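# Shut the rice cooker lid until it latches, release

## Task

Push the rice cooker's lid down until it is closed and latched, then release it so the robot is no longer touching it.

## Robot and tools

Robot: two arms, left_arm and right_arm, each ending in a parallel gripper. The fingers point along the gripper's +z axis and open and close along its y axis. The reported end_effector_position is the spot between the finger pads, about 1 cm behind the tips.

Frames: the scene frame has its origin at table-top height, midway between the nominal arm bases, with +z up, +x out over the table and left_arm on the +y side. Image left and right do not match arm names. Calibrated bases: left_arm at (+0.016, +0.341, +0.045) m, quat_wxyz (+1.000, 0, 0, -0.016); right_arm at (+0.039, -0.358, +0.022) m, quat_wxyz (+1.000, 0, 0, +0.009). Each arm's reported hand pose, velocities and targets are in that arm's own base frame. Fixed cameras and the table use the scene frame. Motion offsets are along the axes of the arm's current Hand target. Reported poses can be wrong by a few centimetres, more at long reach.

Row layout (shared by execute_actions and move): one flat list of 14 numbers covering both arms, each in [-1, 1]: left_arm dx, dy, dz, rx, ry, rz, opening, then right_arm in the same order. All 14 are required even if one arm stays put. dx..rz are offsets, not poses: they count from the arm's Hand target at the start of the action or move, along that target's own axes. 1.0 equals 0.6 m of travel or 180 degrees; rx, ry, rz form one rotation vector. Sending the same offset twice moves twice. Six zeros re-request the current Hand target. The opening is absolute: +1 fully open (0.094 m), -1 closed. A 0 there is a real command, so to leave a gripper unchanged, resend its present opening.

execute_actions(actions, cameras): actions is a list of actions; each action is a table of up to 15 rows, one row per 1/30 s step. A table shorter than 15 rows repeats its final row for the remaining steps. Every row counts from the action's start pose, not from the row before. cameras picks which images to return by name (cam_high, cam_left_wrist, cam_right_wrist, or ["all"]); an empty actions list returns all images by default and shows the full result format.

move(target, speed, blend, opening_speed, grip_force, blocking, cameras): drives each gripper in a straight line toward target, either a single 14-number row or a list of up to 15 rows, all offsets measured from the same starting Hand targets. speed is m/s, 0.002 to 2.9, default 0.25 (turn rate capped at twice that in rad/s); one value or one per target. blend (m) rounds corners between listed targets; 0 means stop at each. opening_speed sets how fast openings change, per second on the -1..+1 scale, at least 0.2; use it to close gently. grip_force is the per-pad force cap in newtons, 10 to 50, persistent until changed; lower values close slowly. blocking=false returns after about 0.5 s while the motion continues. Paths stop after 10 s even if short. Moves do not avoid obstacles or the other arm; grippers lag and drift more when fast or when the arm is nearly straight. Keep paths clear of an arm's own base. The result adds a move: line such as done, off_target, moving, held or fault, plus limits=paced (pose clipped) or limits=held (steps withheld). done means at rest within 10 mm and 2 degrees; neither done nor off_target tells you about contact.

wait(seconds): 0 to 10 s, arms keep their last command; returns early if a running move ends. stop(): brakes a running move, needing some room. zoom_image(camera, region): enlarges [x0, y0, x1, y1] pixels (at most 504 by 504) of the newest image from cam_high, cam_left_wrist or cam_right_wrist. finished_scene(scene): ends the current scene, given its number; irreversible, and the lid must remain latched.

Result lines: end_effector_position (m) and end_effector_quat_wxyz per arm; Hand target (last commanded pose after clipping, the base for the next offsets); Tool commands; grip_measured (opening on the command scale, up to about 2.5 mm too wide when empty); Joint positions (last entry is the opening in metres); Joint velocities ("within noise" when still); joint torques, which include gravity, carry offsets and noise, and wrap at ±28 N m on joints 1 to 3. A MOTOR HOT line appears at 75 °C; at 90 °C an OVER-TEMPERATURE FAULT folds that arm away for the rest of the scene. Avoid holding the arm outstretched or pushing against things it cannot reach.

Control notes: orientation commands are clipped to within 40 degrees of the measured orientation each step. Grippers often settle a few centimetres short; a wait will not fix that, but a new command, even all zeros, retries, and you can add the missing distance as an offset. A blocked arm keeps pressing until commanded back past its gripper. Joint ranges (rad): waist -2.618 to 3.054, shoulder 0 to 3.142, elbow 0 to 3.142 (straight at 2.901), wrist pitch and yaw -1.571 to 1.571, wrist roll -2.094 to 2.094.

Cameras: cam_high, cam_left_wrist, cam_right_wrist, each 896x504.

Avoid: fast contacts and slamming the lid, hard presses on the cooker or table, arms or grippers touching each other, a gripper closing on the other arm's fingers, strain on wrist-camera cables (cable contact counts as arm contact), letting anything fall off the table, and releasing parts that are still moving. Any arm stop is penalised. Loose objects may get nudged occasionally.

Each tool is called by a JSON object that holds its "fn" and its "kwargs".

## Session

{"fn": "execute_actions", "kwargs": {"actions": []}}

Scene clock: 0.00 s.
left_arm: end_effector_position=(+0.2063, +0.1967, +0.0582) grip_measured=+1.000 end_effector_quat_wxyz=(+0.434, -0.584, +0.667, +0.162) | right_arm: end_effector_position=(+0.1701, +0.5887, +0.1169) grip_measured=+1.000 end_effector_quat_wxyz=(+0.378, -0.294, +0.807, +0.347)
Joint positions: left_arm=[0.448 1.05 0.219 0.12 -0.503 -0.756 0.094] | right_arm=[1.356 2.157 1.501 0.147 0.232 0.52 0.094]
Joint velocities: within noise
Joint torques (N m): no reading
Heat: left arm: 43 °C; right arm: 46 °C.
Hand target: left_arm +0.2093, +0.2003, +0.0670; +0.445, -0.584, +0.658, +0.164 | right_arm +0.1706, +0.5883, +0.1193; +0.379, -0.294, +0.807, +0.345
Tool commands: left_gripper/opening=+1.0 right_gripper/opening=+1.0

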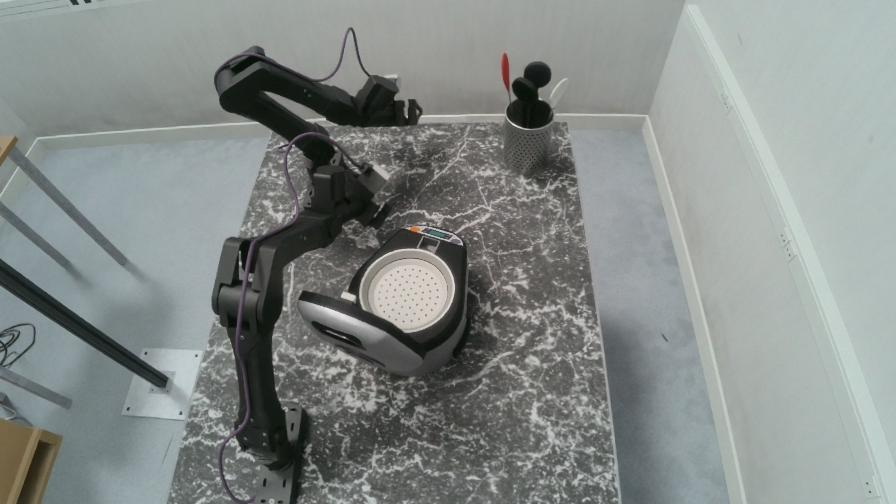

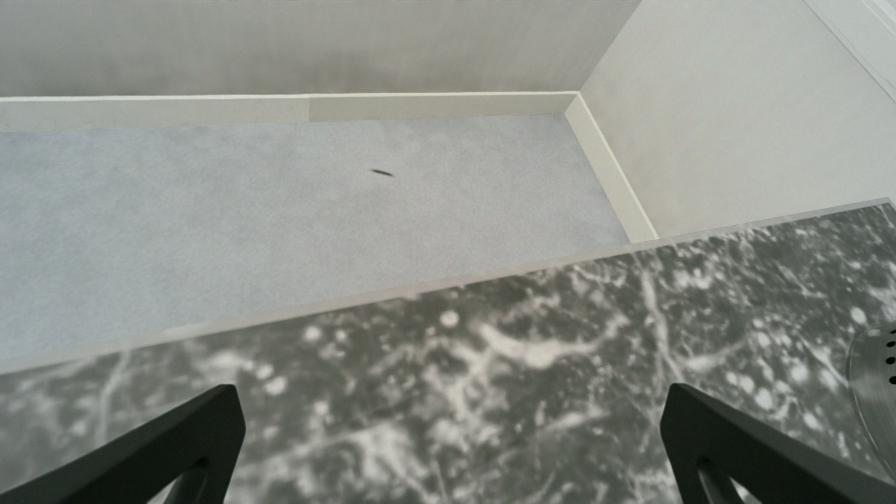

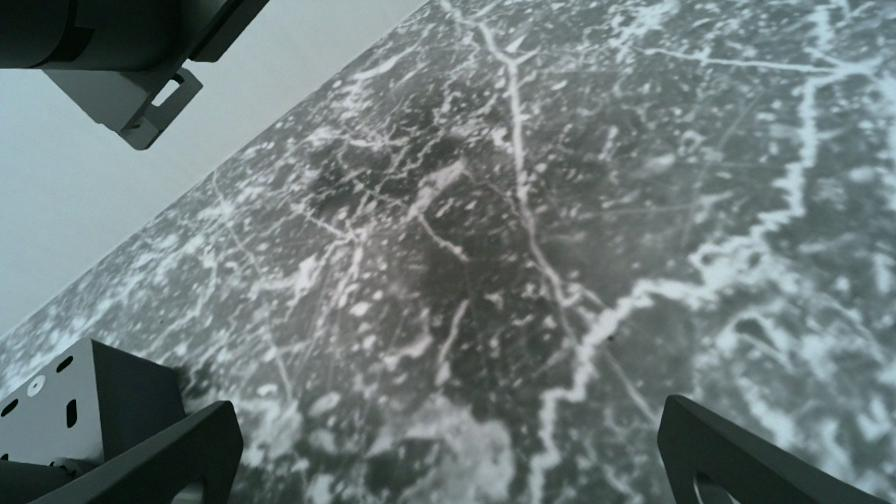

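{"fn": "zoom_image", "kwargs": {"camera": "cam_high", "region": [260, 180, 520, 400]}}

{"fn": "zoom_image", "kwargs": {"camera": "cam_high", "region": [180, 20, 600, 256]}}

{"fn": "zoom_image", "kwargs": {"camera": "cam_high", "region": [160, 250, 660, 504]}}

Scaled by 1.938.

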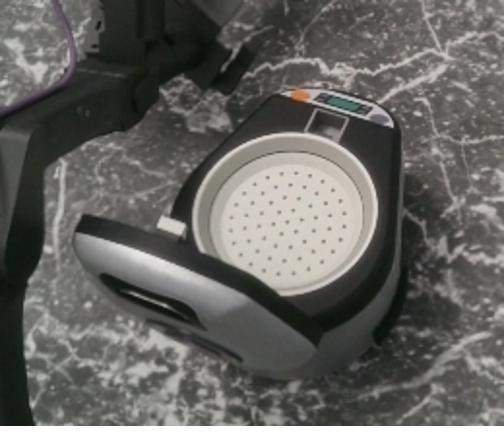

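Scaled by 1.200.

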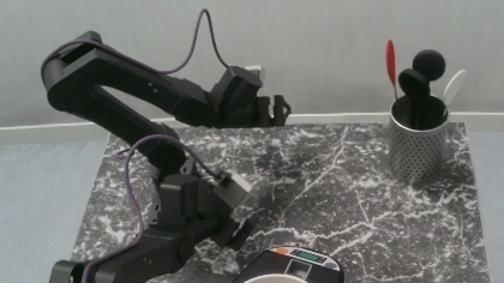

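Scaled by 1.008.

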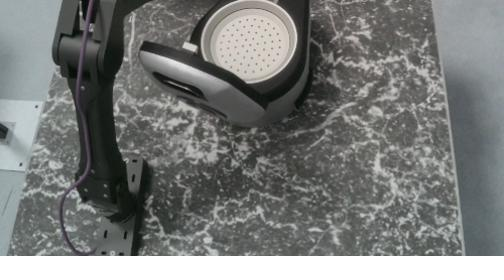

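{"fn": "move", "kwargs": {"target": [[-0.0377, -0.3103, -0.3287, 0.283, 0.06, 0.237, 1, -0.0216, 0.0743, -0.369, -0.0897, 0.0227, -0.1116, 1], [0, -0.1437, -0.7925, 0.567, 0.1205, 0.474, 1, -0.0432, 0.1485, -0.738, -0.1793, 0.0453, -0.2232, 1]], "blend": 0.05, "speed": 0.3, "cameras": ["all"]}}

Scene clock: 309.43 s.
left_arm: end_effector_position=(+0.1010, -0.1741, +0.3424) grip_measured=+1.000 end_effector_quat_wxyz=(+0.374, +0.451, +0.780, -0.219) | right_arm: end_effector_position=(-0.0622, +0.3062, +0.3759) grip_measured=+1.000 end_effector_quat_wxyz=(-0.319, +0.662, -0.561, -0.382)
Joint positions: left_arm=[-1.04 0.811 1.417 -1.279 0.011 0.004 0.094] | right_arm=[1.794 1.075 1.48 -0.933 0.045 0.033 0.094]
Joint torques (N m): left_arm=[-0.42 1.33 7.56 1.45 -0.11 -0.01] | right_arm=[0.54 -2.09 8.29 1.58 0.09 -0.08]
Heat: left arm: 42 °C; right arm: 52 °C.
Hand target: left_arm +0.1005, -0.1727, +0.3543; +0.386, +0.447, +0.775, -0.224 | right_arm -0.0620, +0.3012, +0.3803; -0.322, +0.664, -0.557, -0.381
Off the commanded pose: left_arm 0.012 m, 2 deg | right_arm 0.007 m, 1 deg.
move: off_target (left_arm)

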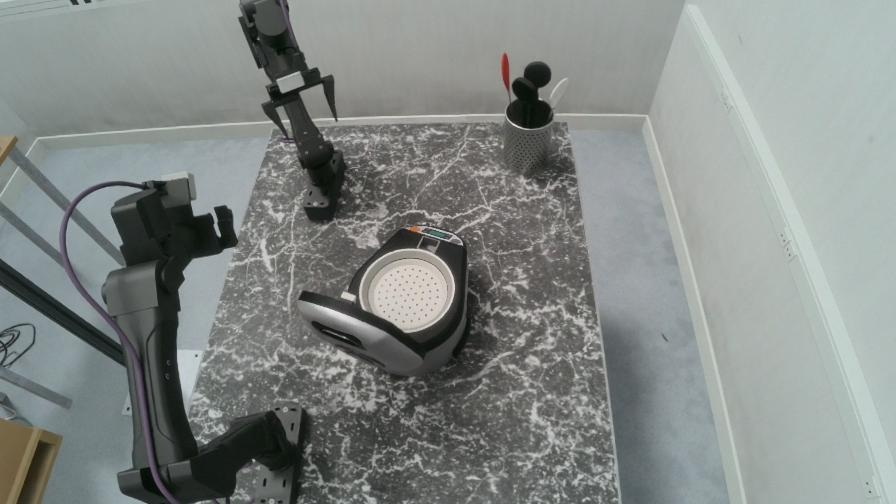

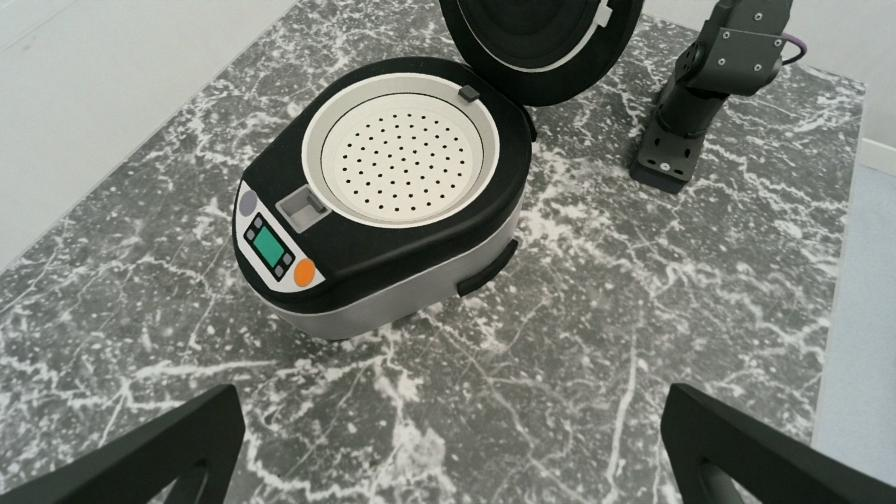

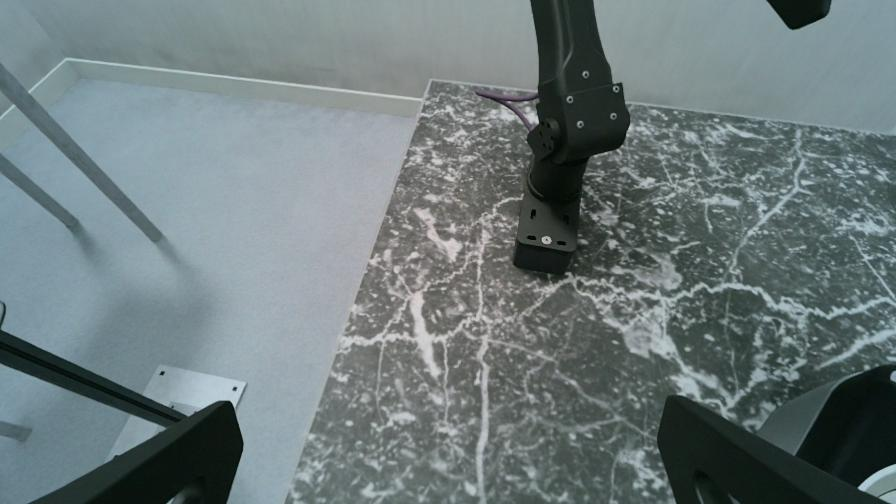

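{"fn": "move", "kwargs": {"target": [[0, 0, 0, 0, 0, 0, 1, 0.1343, -0.088, -0.1987, 0.0546, 0.221, 0.0652, -0.9], [0, 0, 0, 0, 0, 0, 1, 0.209, -0.2328, -0.2943, 0.2003, 0.2048, 0.2387, -0.9]], "blend": 0.03, "speed": 0.2, "cameras": ["all"]}}

Scene clock: 361.03 s.
left_arm: end_effector_position=(+0.1011, -0.1740, +0.3424) grip_measured=+1.000 end_effector_quat_wxyz=(+0.374, +0.451, +0.780, -0.219) | right_arm: end_effector_position=(+0.1152, +0.1151, +0.3667) grip_measured=-0.898 end_effector_quat_wxyz=(+0.366, -0.349, +0.850, +0.148)
Joint positions: left_arm=[-1.04 0.811 1.417 -1.279 0.011 0.003 0.094] | right_arm=[0.796 0.882 1.677 -1.554 0.015 0.01 0.005]
Joint torques (N m): left_arm=[-0.57 1.26 7.56 1.5 -0.16 -0.07] | right_arm=[-0.61 1.66 4.21 1.37 -0.06 -0.08]
Heat: left arm: 45 °C; right arm: 50 °C.
Hand target: left_arm +0.1005, -0.1727, +0.3543; +0.386, +0.447, +0.775, -0.224 | right_arm +0.1127, +0.1128, +0.3613; +0.162, -0.376, +0.910, +0.064
Off the commanded pose: left_arm 0.012 m, 2 deg | right_arm 0.006 m, 26 deg.
joint sent to its limit (right arm) — joint 4 (wrist pitch), lower limit. The joint targets are off in orientation, not in position.
move: off_target (left_arm, right_arm)

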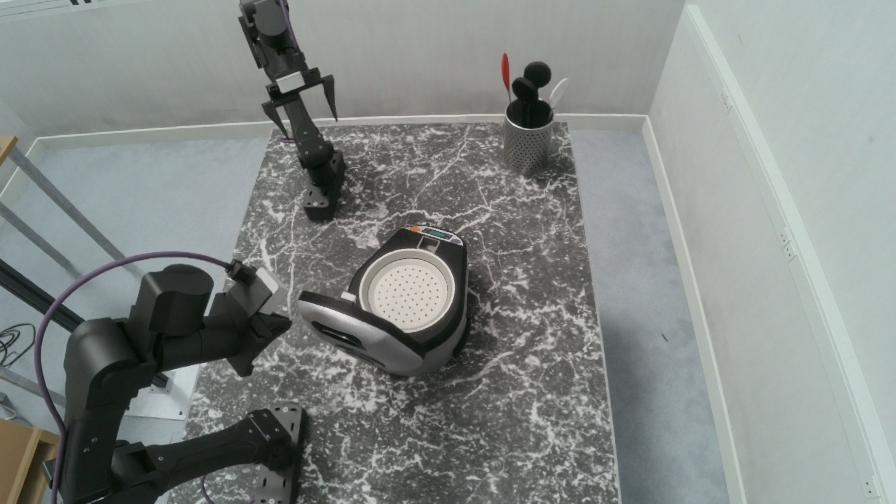

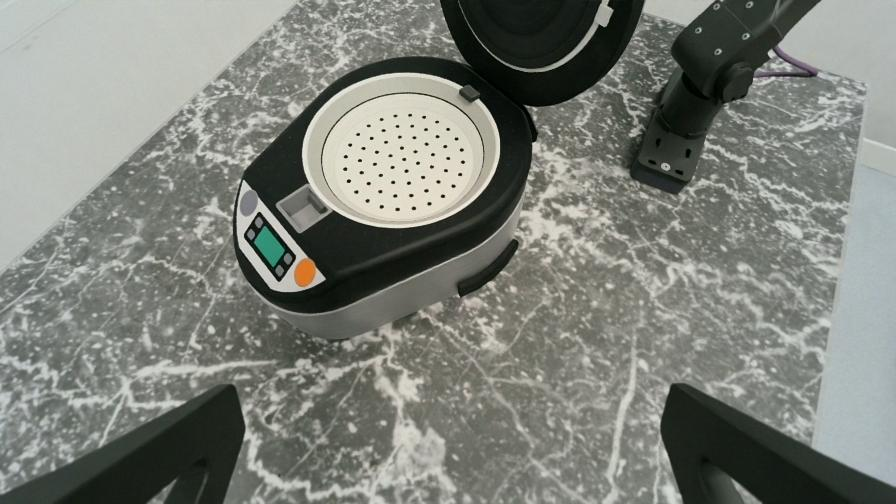

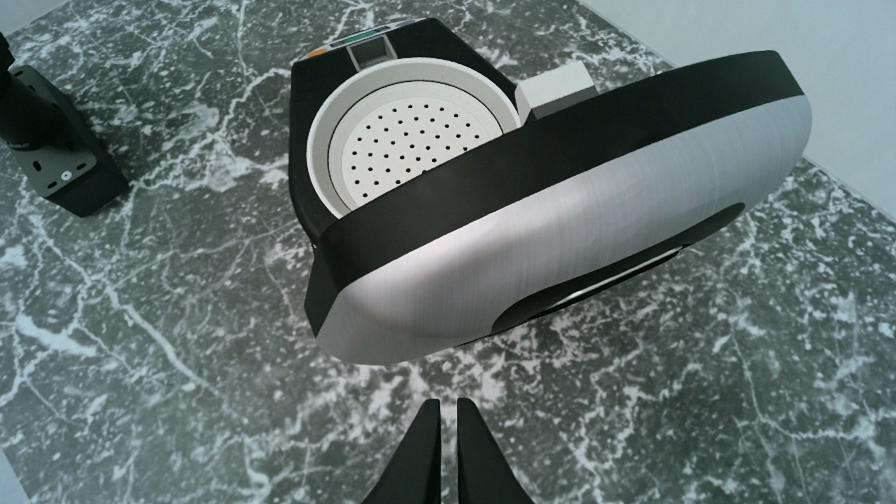

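{"fn": "move", "kwargs": {"target": [0, 0, 0, 0, 0, 0, 1, -0.0345, -0.1357, 0.0415, 0.0575, -0.1209, 0.0958, -0.9], "speed": 0.15, "cameras": ["all"]}}

Scene clock: 513.93 s.
left_arm: end_effector_position=(+0.1011, -0.1740, +0.3424) grip_measured=+1.000 end_effector_quat_wxyz=(+0.374, +0.451, +0.780, -0.219) | right_arm: end_effector_position=(+0.1889, +0.0764, +0.3463) grip_measured=-0.898 end_effector_quat_wxyz=(+0.350, -0.210, +0.910, +0.076)
Joint positions: left_arm=[-1.04 0.811 1.417 -1.279 0.011 0.003 0.094] | right_arm=[0.29 0.99 1.624 -1.478 -0.101 -0.125 0.005]
Joint torques (N m): left_arm=[-0.5 1.48 7.47 1.46 -0.11 -0.05] | right_arm=[-0.62 -0.16 4.83 1.55 0.01 0.09]
Heat: left arm: 45 °C; right arm: 45 °C.
Hand target: left_arm +0.1005, -0.1727, +0.3543; +0.386, +0.447, +0.775, -0.224 | right_arm +0.1901, +0.0747, +0.3453; +0.351, -0.202, +0.911, +0.075
Off the commanded pose: left_arm 0.012 m, 2 deg | right_arm 0.002 m, 1 deg.
move: off_target (left_arm)

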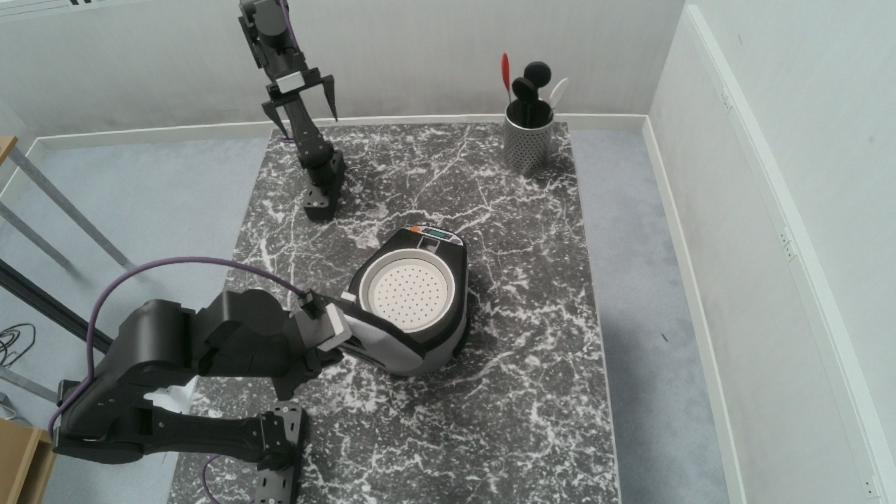

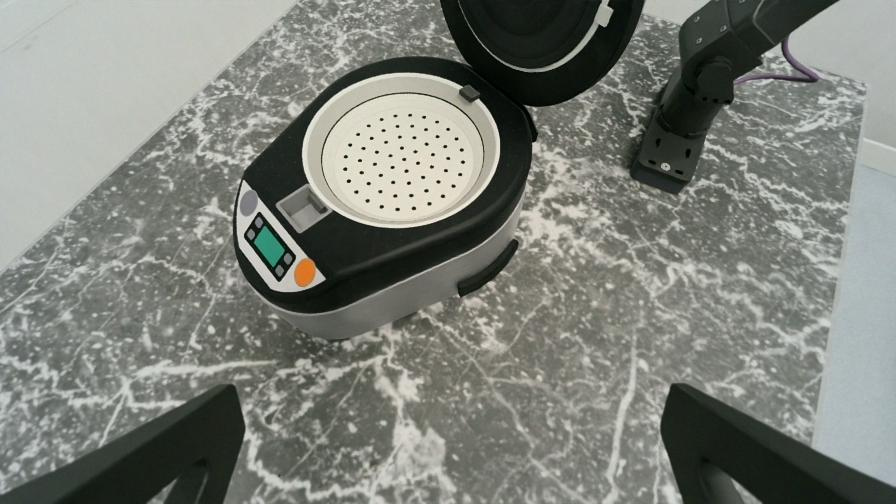

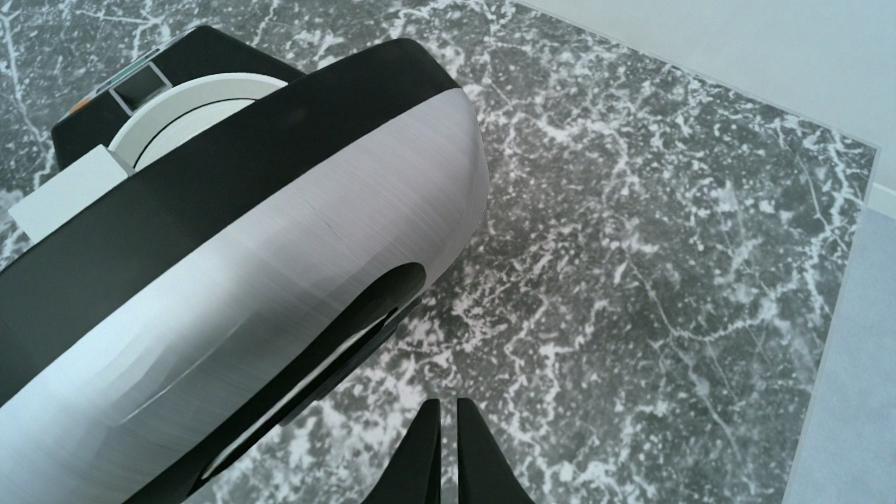

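{"fn": "move", "kwargs": {"target": [0, 0, 0, 0, 0, 0, 1, -0.035, 0.0472, 0.0315, 0, 0, 0, -0.9], "speed": 0.06, "cameras": ["cam_left_wrist", "cam_right_wrist"]}}

Scene clock: 522.60 s.
left_arm: end_effector_position=(+0.1011, -0.1740, +0.3424) grip_measured=+1.000 end_effector_quat_wxyz=(+0.374, +0.451, +0.780, -0.219) | right_arm: end_effector_position=(+0.2028, +0.1045, +0.3422) grip_measured=-0.898 end_effector_quat_wxyz=(+0.348, -0.200, +0.914, +0.060)
Joint positions: left_arm=[-1.04 0.811 1.417 -1.279 0.011 0.003 0.094] | right_arm=[0.563 1.056 1.624 -1.426 0.116 0.09 0.005]
Joint torques (N m): left_arm=[-0.46 1.4 7.35 1.45 -0.11 -0.06] | right_arm=[1.03 -0.14 6.24 1.63 -0.15 0.08]
Heat: left arm: 45 °C; right arm: 45 °C.
Hand target: left_arm +0.1005, -0.1727, +0.3543; +0.386, +0.447, +0.775, -0.224 | right_arm +0.2038, +0.1123, +0.3453; +0.351, -0.202, +0.911, +0.075
Off the commanded pose: left_arm 0.012 m, 2 deg | right_arm 0.008 m, 2 deg.
move: off_target (left_arm)
Images, in order (width x height): cam_left_wrist 896x504, cam_right_wrist 896x504.

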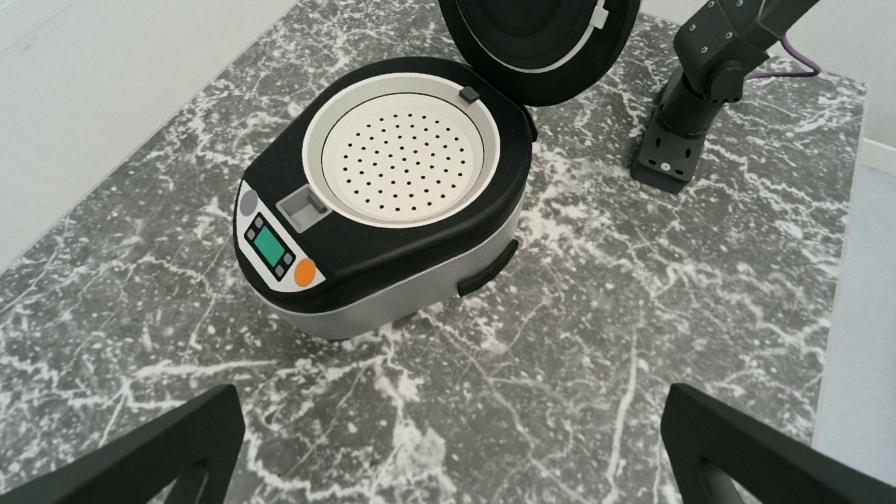

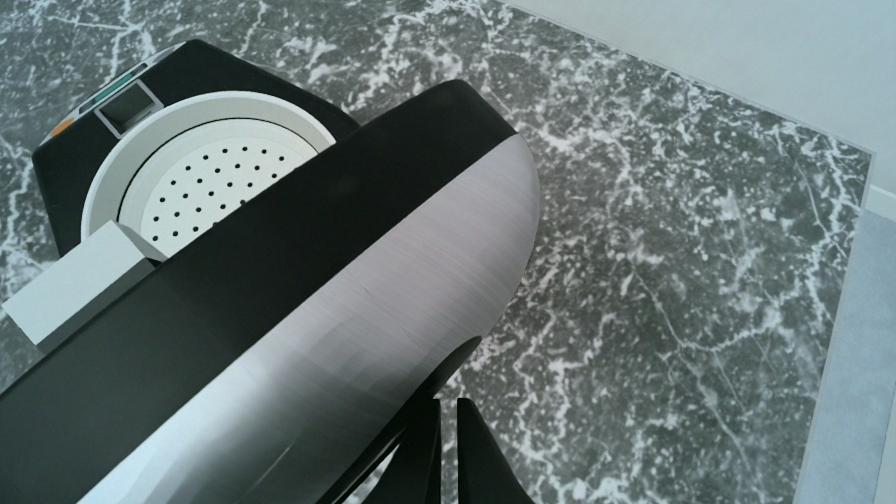

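{"fn": "move", "kwargs": {"target": [0, 0, 0, 0, 0, 0, 1, -0.0262, 0.0354, 0.0236, 0, 0, 0, -0.9], "speed": 0.04, "cameras": ["all"]}}

Scene clock: 533.57 s.
left_arm: end_effector_position=(+0.1011, -0.1740, +0.3424) grip_measured=+1.000 end_effector_quat_wxyz=(+0.374, +0.451, +0.780, -0.219) | right_arm: end_effector_position=(+0.2163, +0.1299, +0.3421) grip_measured=-0.898 end_effector_quat_wxyz=(+0.352, -0.195, +0.914, +0.054)
Joint positions: left_arm=[-1.04 0.811 1.417 -1.279 0.011 0.003 0.094] | right_arm=[0.691 1.129 1.645 -1.386 0.217 0.19 0.005]
Joint torques (N m): left_arm=[-0.43 1.29 7.54 1.47 -0.09 -0.07] | right_arm=[1.37 -0.79 7.05 1.52 -0.26 0.09]
Heat: left arm: 45 °C; right arm: 46 °C.
Hand target: left_arm +0.1005, -0.1727, +0.3543; +0.386, +0.447, +0.775, -0.224 | right_arm +0.2139, +0.1405, +0.3452; +0.351, -0.202, +0.911, +0.075
Off the commanded pose: left_arm 0.012 m, 2 deg | right_arm 0.011 m, 3 deg.
move: off_target (left_arm, right_arm)

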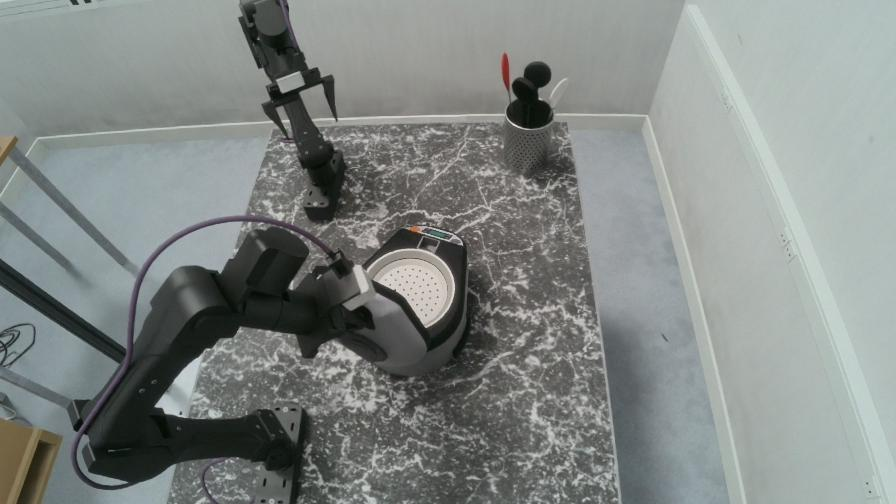

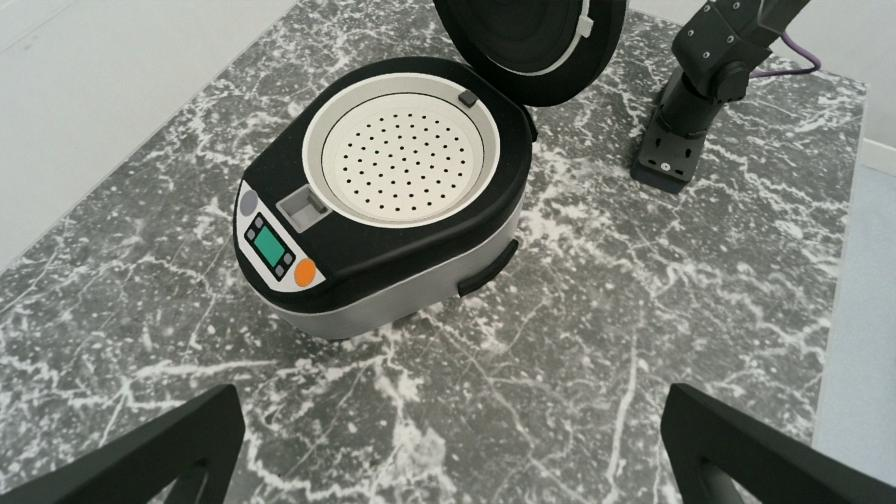

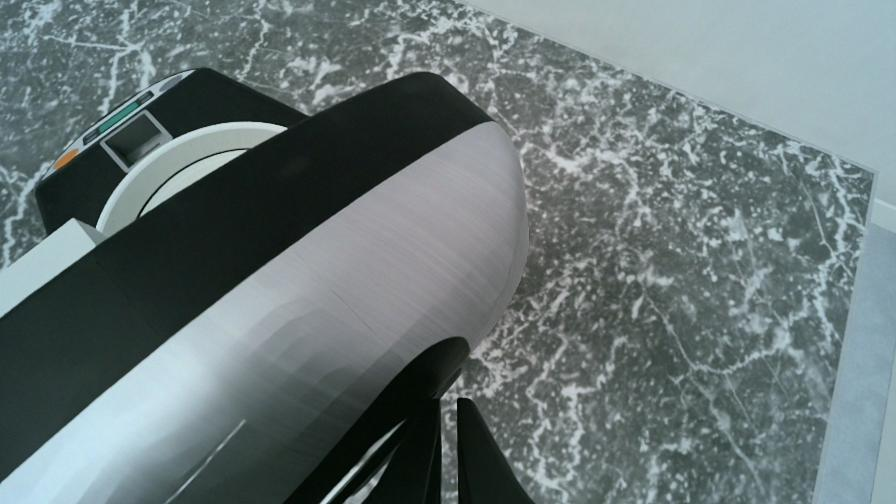

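{"fn": "move", "kwargs": {"target": [0, 0, 0, 0, 0, 0, 1, 0.035, -0.0472, -0.0315, 0, 0, 0, -0.9], "speed": 0.1, "cameras": ["all"]}}

Scene clock: 541.27 s.
left_arm: end_effector_position=(+0.1011, -0.1740, +0.3424) grip_measured=+1.000 end_effector_quat_wxyz=(+0.374, +0.451, +0.780, -0.219) | right_arm: end_effector_position=(+0.2037, +0.0967, +0.3499) grip_measured=-0.898 end_effector_quat_wxyz=(+0.362, -0.190, +0.911, +0.061)
Joint positions: left_arm=[-1.04 0.811 1.417 -1.279 0.011 0.003 0.094] | right_arm=[0.519 1.039 1.634 -1.42 0.1 0.069 0.005]
Joint torques (N m): left_arm=[-0.4 1.42 7.47 1.48 -0.11 -0.07] | right_arm=[-0.12 -0.35 4.81 1.47 -0.41 -0.08]
Heat: left arm: 45 °C; right arm: 46 °C.
Hand target: left_arm +0.1005, -0.1727, +0.3543; +0.386, +0.447, +0.775, -0.224 | right_arm +0.2004, +0.1029, +0.3453; +0.351, -0.202, +0.911, +0.075
Off the commanded pose: left_arm 0.012 m, 2 deg | right_arm 0.009 m, 3 deg.
move: off_target (left_arm, right_arm)

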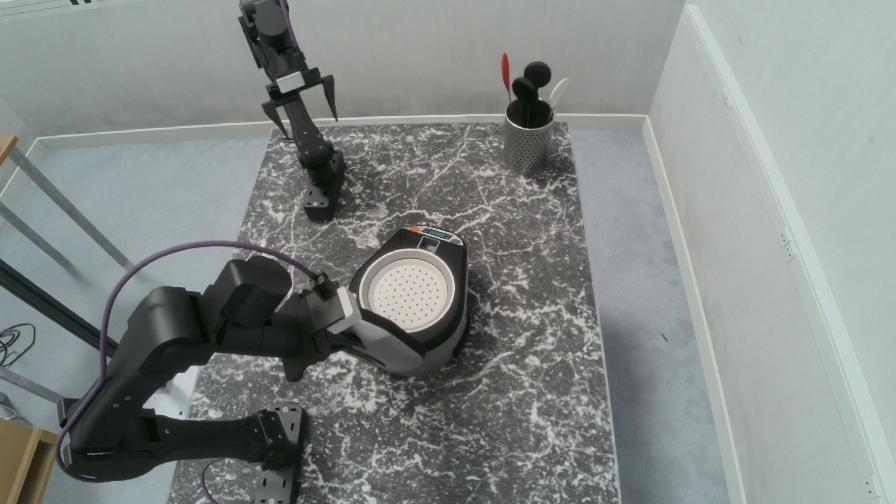

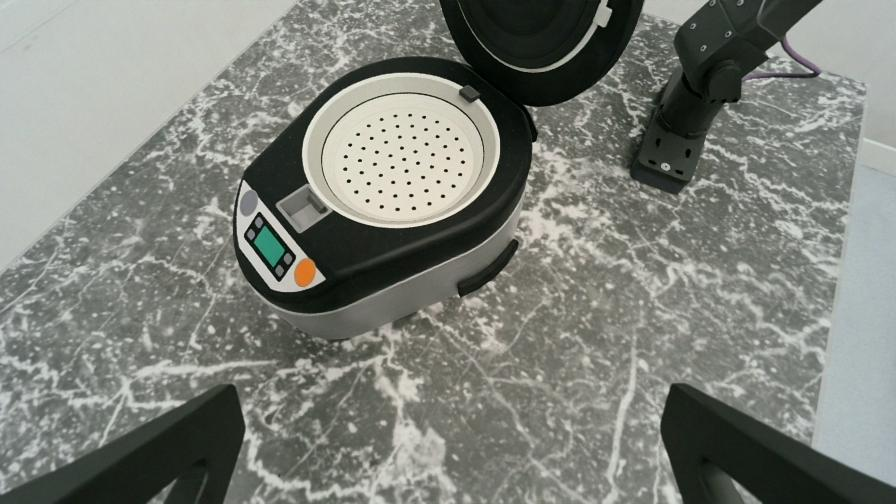

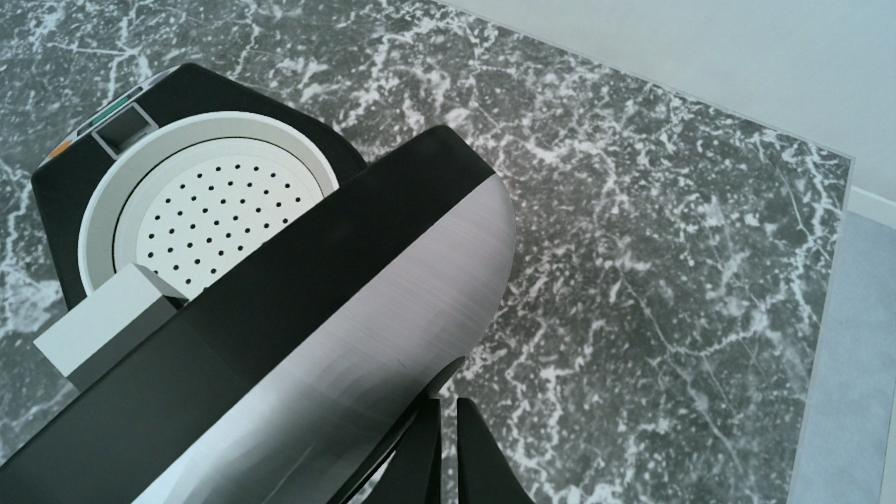

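{"fn": "move", "kwargs": {"target": [[0, 0, 0, 0, 0, 0, 1, -0.0783, 0.1127, 0.0795, -0.0149, 0, -0.0165, -0.9], [0, 0, 0, 0, 0, 0, 1, -0.0975, 0.194, 0.1797, -0.0372, 0, -0.0413, -0.9]], "speed": 0.07, "blend": 0.03, "cameras": ["all"]}}

Scene clock: 580.80 s.
left_arm: end_effector_position=(+0.1011, -0.1740, +0.3424) grip_measured=+1.000 end_effector_quat_wxyz=(+0.374, +0.451, +0.780, -0.219) | right_arm: end_effector_position=(+0.2585, +0.2513, +0.3115) grip_measured=-0.898 end_effector_quat_wxyz=(+0.352, -0.270, +0.890, +0.104)
Joint positions: left_arm=[-1.04 0.811 1.417 -1.279 0.011 0.003 0.094] | right_arm=[0.864 1.383 1.628 -1.084 0.192 0.202 0.005]
Joint torques (N m): left_arm=[-0.64 1.43 7.58 1.47 -0.12 0.01] | right_arm=[0.73 -3.55 5.87 1.55 -0.05 -0.1]
Heat: left arm: 45 °C; right arm: 45 °C.
Hand target: left_arm +0.1005, -0.1727, +0.3543; +0.386, +0.447, +0.775, -0.224 | right_arm +0.2564, +0.2570, +0.3039; +0.343, -0.281, +0.890, +0.105
Off the commanded pose: left_arm 0.012 m, 2 deg | right_arm 0.010 m, 2 deg.
move: off_target (left_arm)

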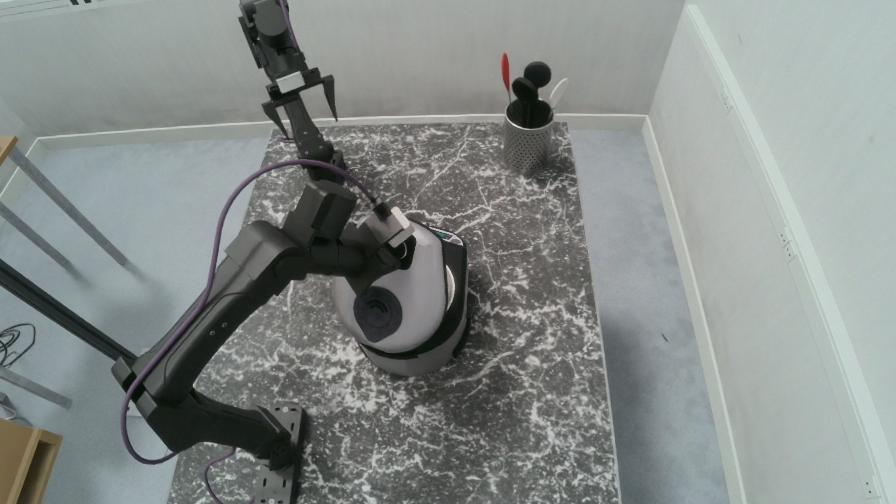

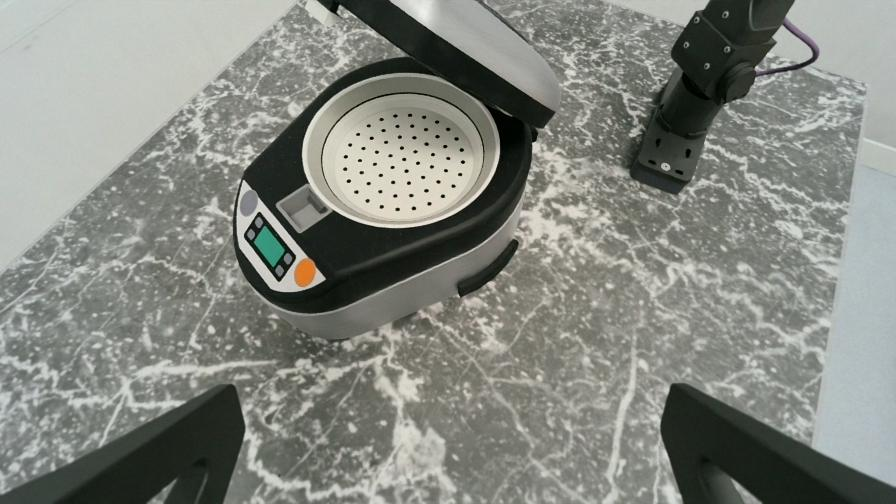

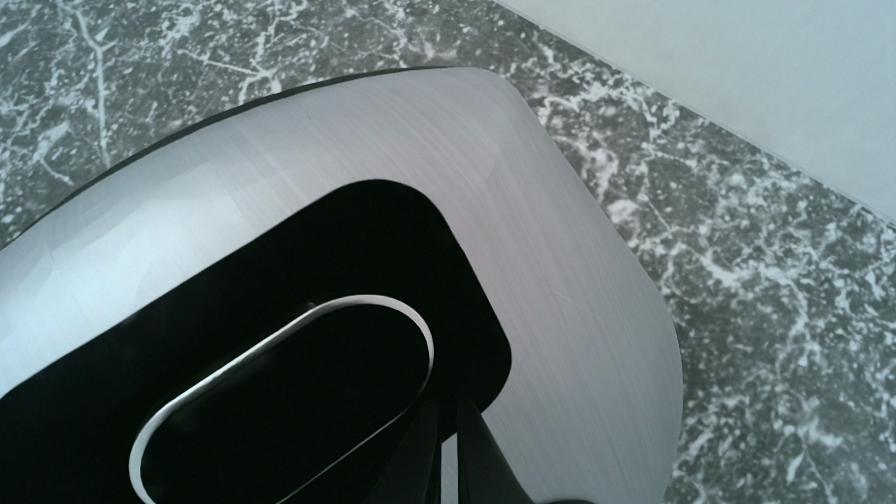

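{"fn": "move", "kwargs": {"target": [[0, 0, 0, 0, 0, 0, 1, -0.0167, -0.0227, 0.0688, 0, 0.02, 0, -0.9], [0, 0, 0, 0, 0, 0, 1, -0.0078, -0.0122, 0.1438, 0, 0.05, 0, -0.9]], "speed": 0.06, "blend": 0.02, "cameras": ["all"]}}

Scene clock: 611.03 s.
left_arm: end_effector_position=(+0.1011, -0.1740, +0.3424) grip_measured=+1.000 end_effector_quat_wxyz=(+0.374, +0.451, +0.780, -0.219) | right_arm: end_effector_position=(+0.3066, +0.2850, +0.2425) grip_measured=-0.898 end_effector_quat_wxyz=(+0.272, -0.289, +0.914, +0.083)
Joint positions: left_arm=[-1.04 0.811 1.417 -1.279 0.011 0.003 0.094] | right_arm=[0.79 1.653 1.699 -1.047 0.102 0.148 0.005]
Joint torques (N m): left_arm=[-0.49 1.39 7.57 1.49 -0.1 -0.03] | right_arm=[-0.65 -5.7 8.84 1.18 0.03 -0.05]
Heat: left arm: 45 °C; right arm: 45 °C.
Hand target: left_arm +0.1005, -0.1727, +0.3543; +0.386, +0.447, +0.775, -0.224 | right_arm +0.3110, +0.2857, +0.2430; +0.272, -0.288, +0.914, +0.083
Off the commanded pose: left_arm 0.012 m, 2 deg | right_arm 0.004 m, 0 deg.
move: off_target (left_arm)

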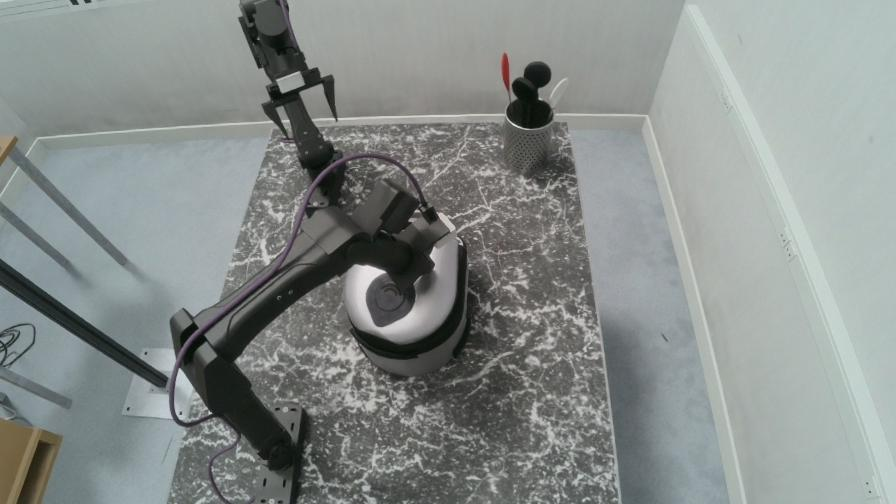

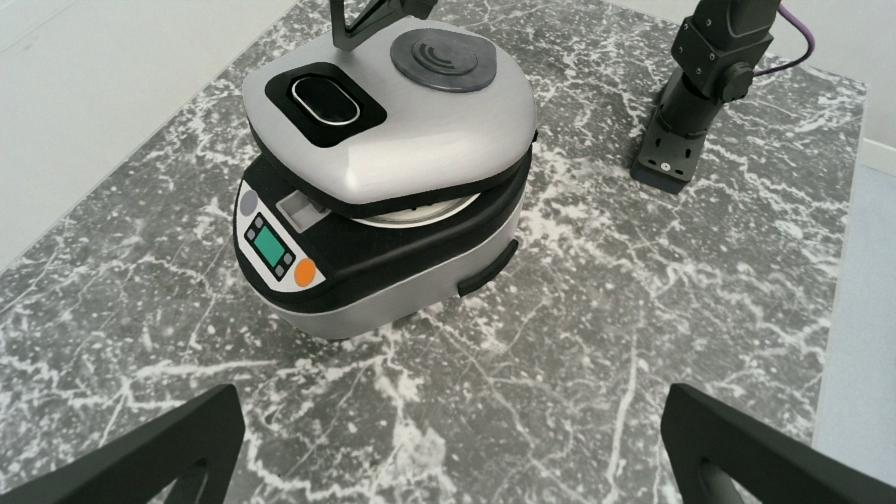

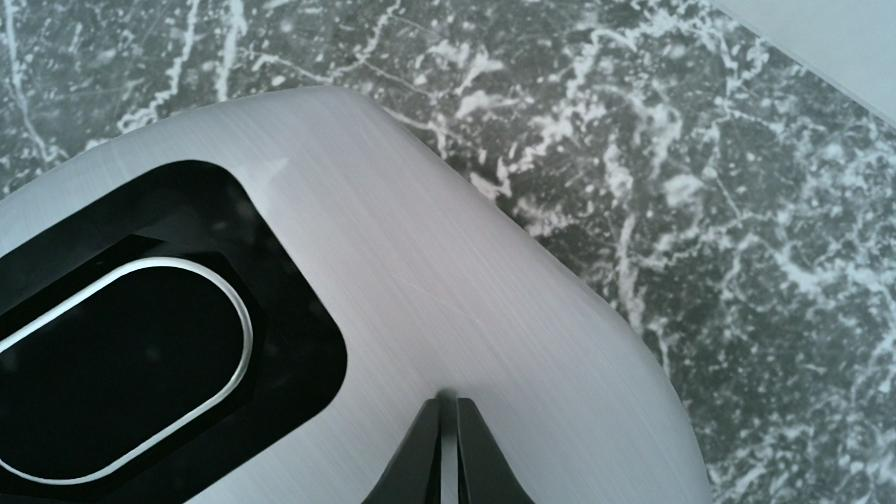

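{"fn": "move", "kwargs": {"target": [0, 0, 0, 0, 0, 0, 1, 0.0237, 0.0148, 0.0737, 0, 0, 0, -0.9], "speed": 0.05, "cameras": ["cam_left_wrist", "cam_right_wrist"]}}

Scene clock: 628.30 s.
left_arm: end_effector_position=(+0.1011, -0.1740, +0.3424) grip_measured=+1.000 end_effector_quat_wxyz=(+0.374, +0.451, +0.780, -0.219) | right_arm: end_effector_position=(+0.3171, +0.2997, +0.2154) grip_measured=-0.898 end_effector_quat_wxyz=(+0.289, -0.289, +0.908, +0.093)
Joint positions: left_arm=[-1.04 0.811 1.417 -1.279 0.011 0.003 0.094] | right_arm=[0.797 1.661 1.575 -0.875 0.102 0.149 0.005]
Joint torques (N m): left_arm=[-0.5 1.44 7.56 1.47 -0.13 -0.1] | right_arm=[0.4 -5.33 5.86 1.29 0.15 0.1]
Heat: left arm: 45 °C; right arm: 47 °C.
Hand target: left_arm +0.1005, -0.1727, +0.3543; +0.386, +0.447, +0.775, -0.224 | right_arm +0.3160, +0.2998, +0.1982; +0.272, -0.288, +0.914, +0.083
Off the commanded pose: left_arm 0.012 m, 2 deg | right_arm 0.017 m, 2 deg.
move: off_target (left_arm, right_arm)
Images, in order (width x height): cam_left_wrist 896x504, cam_right_wrist 896x504.

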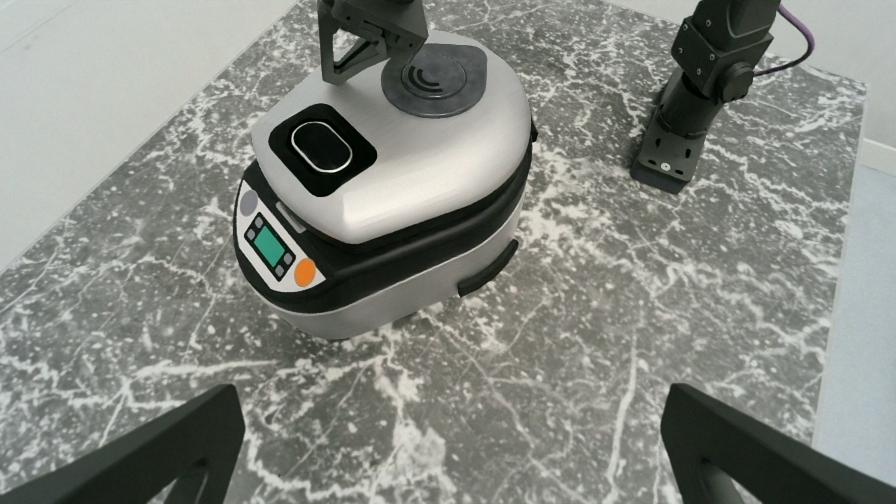

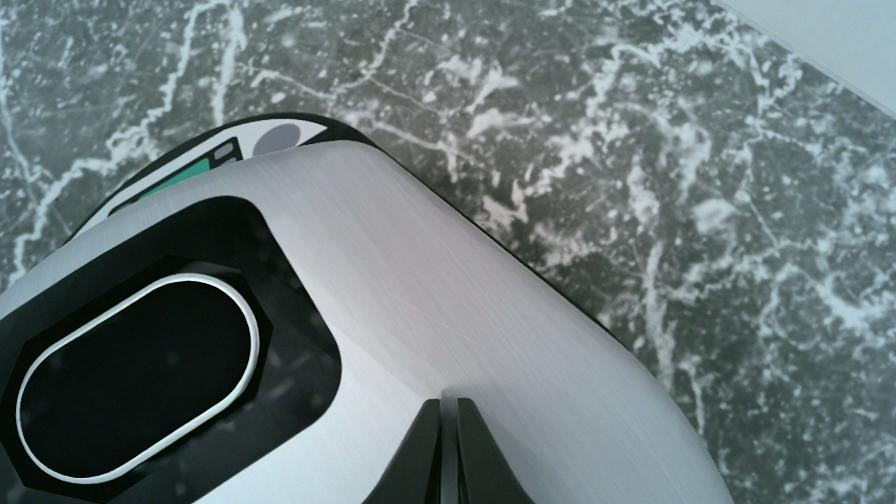

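{"fn": "move", "kwargs": {"target": [0, 0, 0, 0, 0, 0, 1, 0.0227, 0, 0.0349, 0, 0, 0, -0.9], "speed": 0.04, "cameras": ["cam_left_wrist", "cam_right_wrist"]}}

Scene clock: 634.83 s.
left_arm: end_effector_position=(+0.1011, -0.1740, +0.3424) grip_measured=+1.000 end_effector_quat_wxyz=(+0.374, +0.451, +0.780, -0.219) | right_arm: end_effector_position=(+0.3278, +0.3090, +0.2062) grip_measured=-0.898 end_effector_quat_wxyz=(+0.319, -0.283, +0.898, +0.104)
Joint positions: left_arm=[-1.04 0.811 1.417 -1.279 0.011 0.003 0.094] | right_arm=[0.798 1.655 1.491 -0.729 0.112 0.149 0.005]
Joint torques (N m): left_arm=[-0.66 1.48 7.45 1.48 -0.1 -0.06] | right_arm=[0.25 -5.39 4.57 0.85 0.04 0.09]
Heat: left arm: 45 °C; right arm: 46 °C.
Hand target: left_arm +0.1005, -0.1727, +0.3543; +0.386, +0.447, +0.775, -0.224 | right_arm +0.3161, +0.2998, +0.1732; +0.272, -0.288, +0.914, +0.083
Off the commanded pose: left_arm 0.012 m, 2 deg | right_arm 0.036 m, 6 deg.
move: off_target (left_arm, right_arm)
Images, in order (width x height): cam_left_wrist 896x504, cam_right_wrist 896x504.

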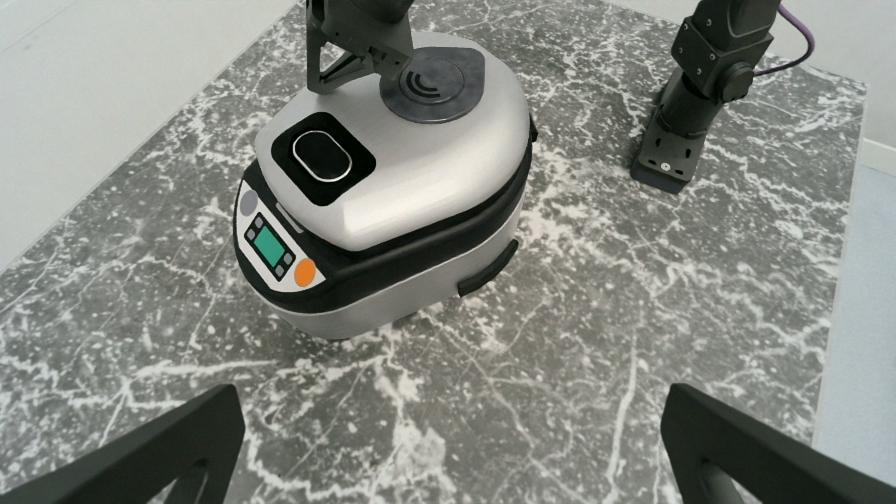

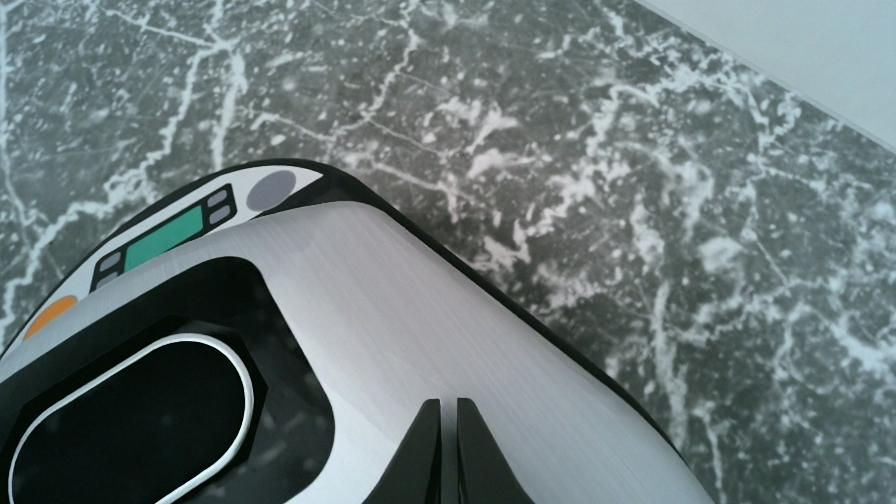

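{"fn": "zoom_image", "kwargs": {"camera": "cam_left_wrist", "region": [220, 100, 560, 360]}}

Scaled by 1.482.

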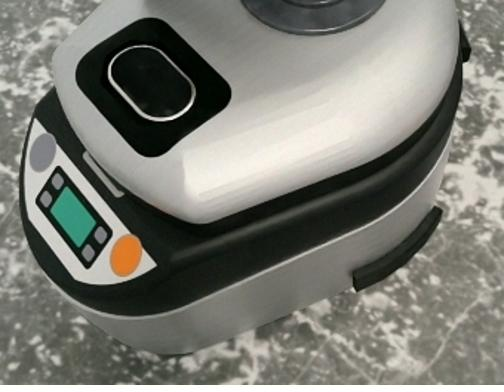

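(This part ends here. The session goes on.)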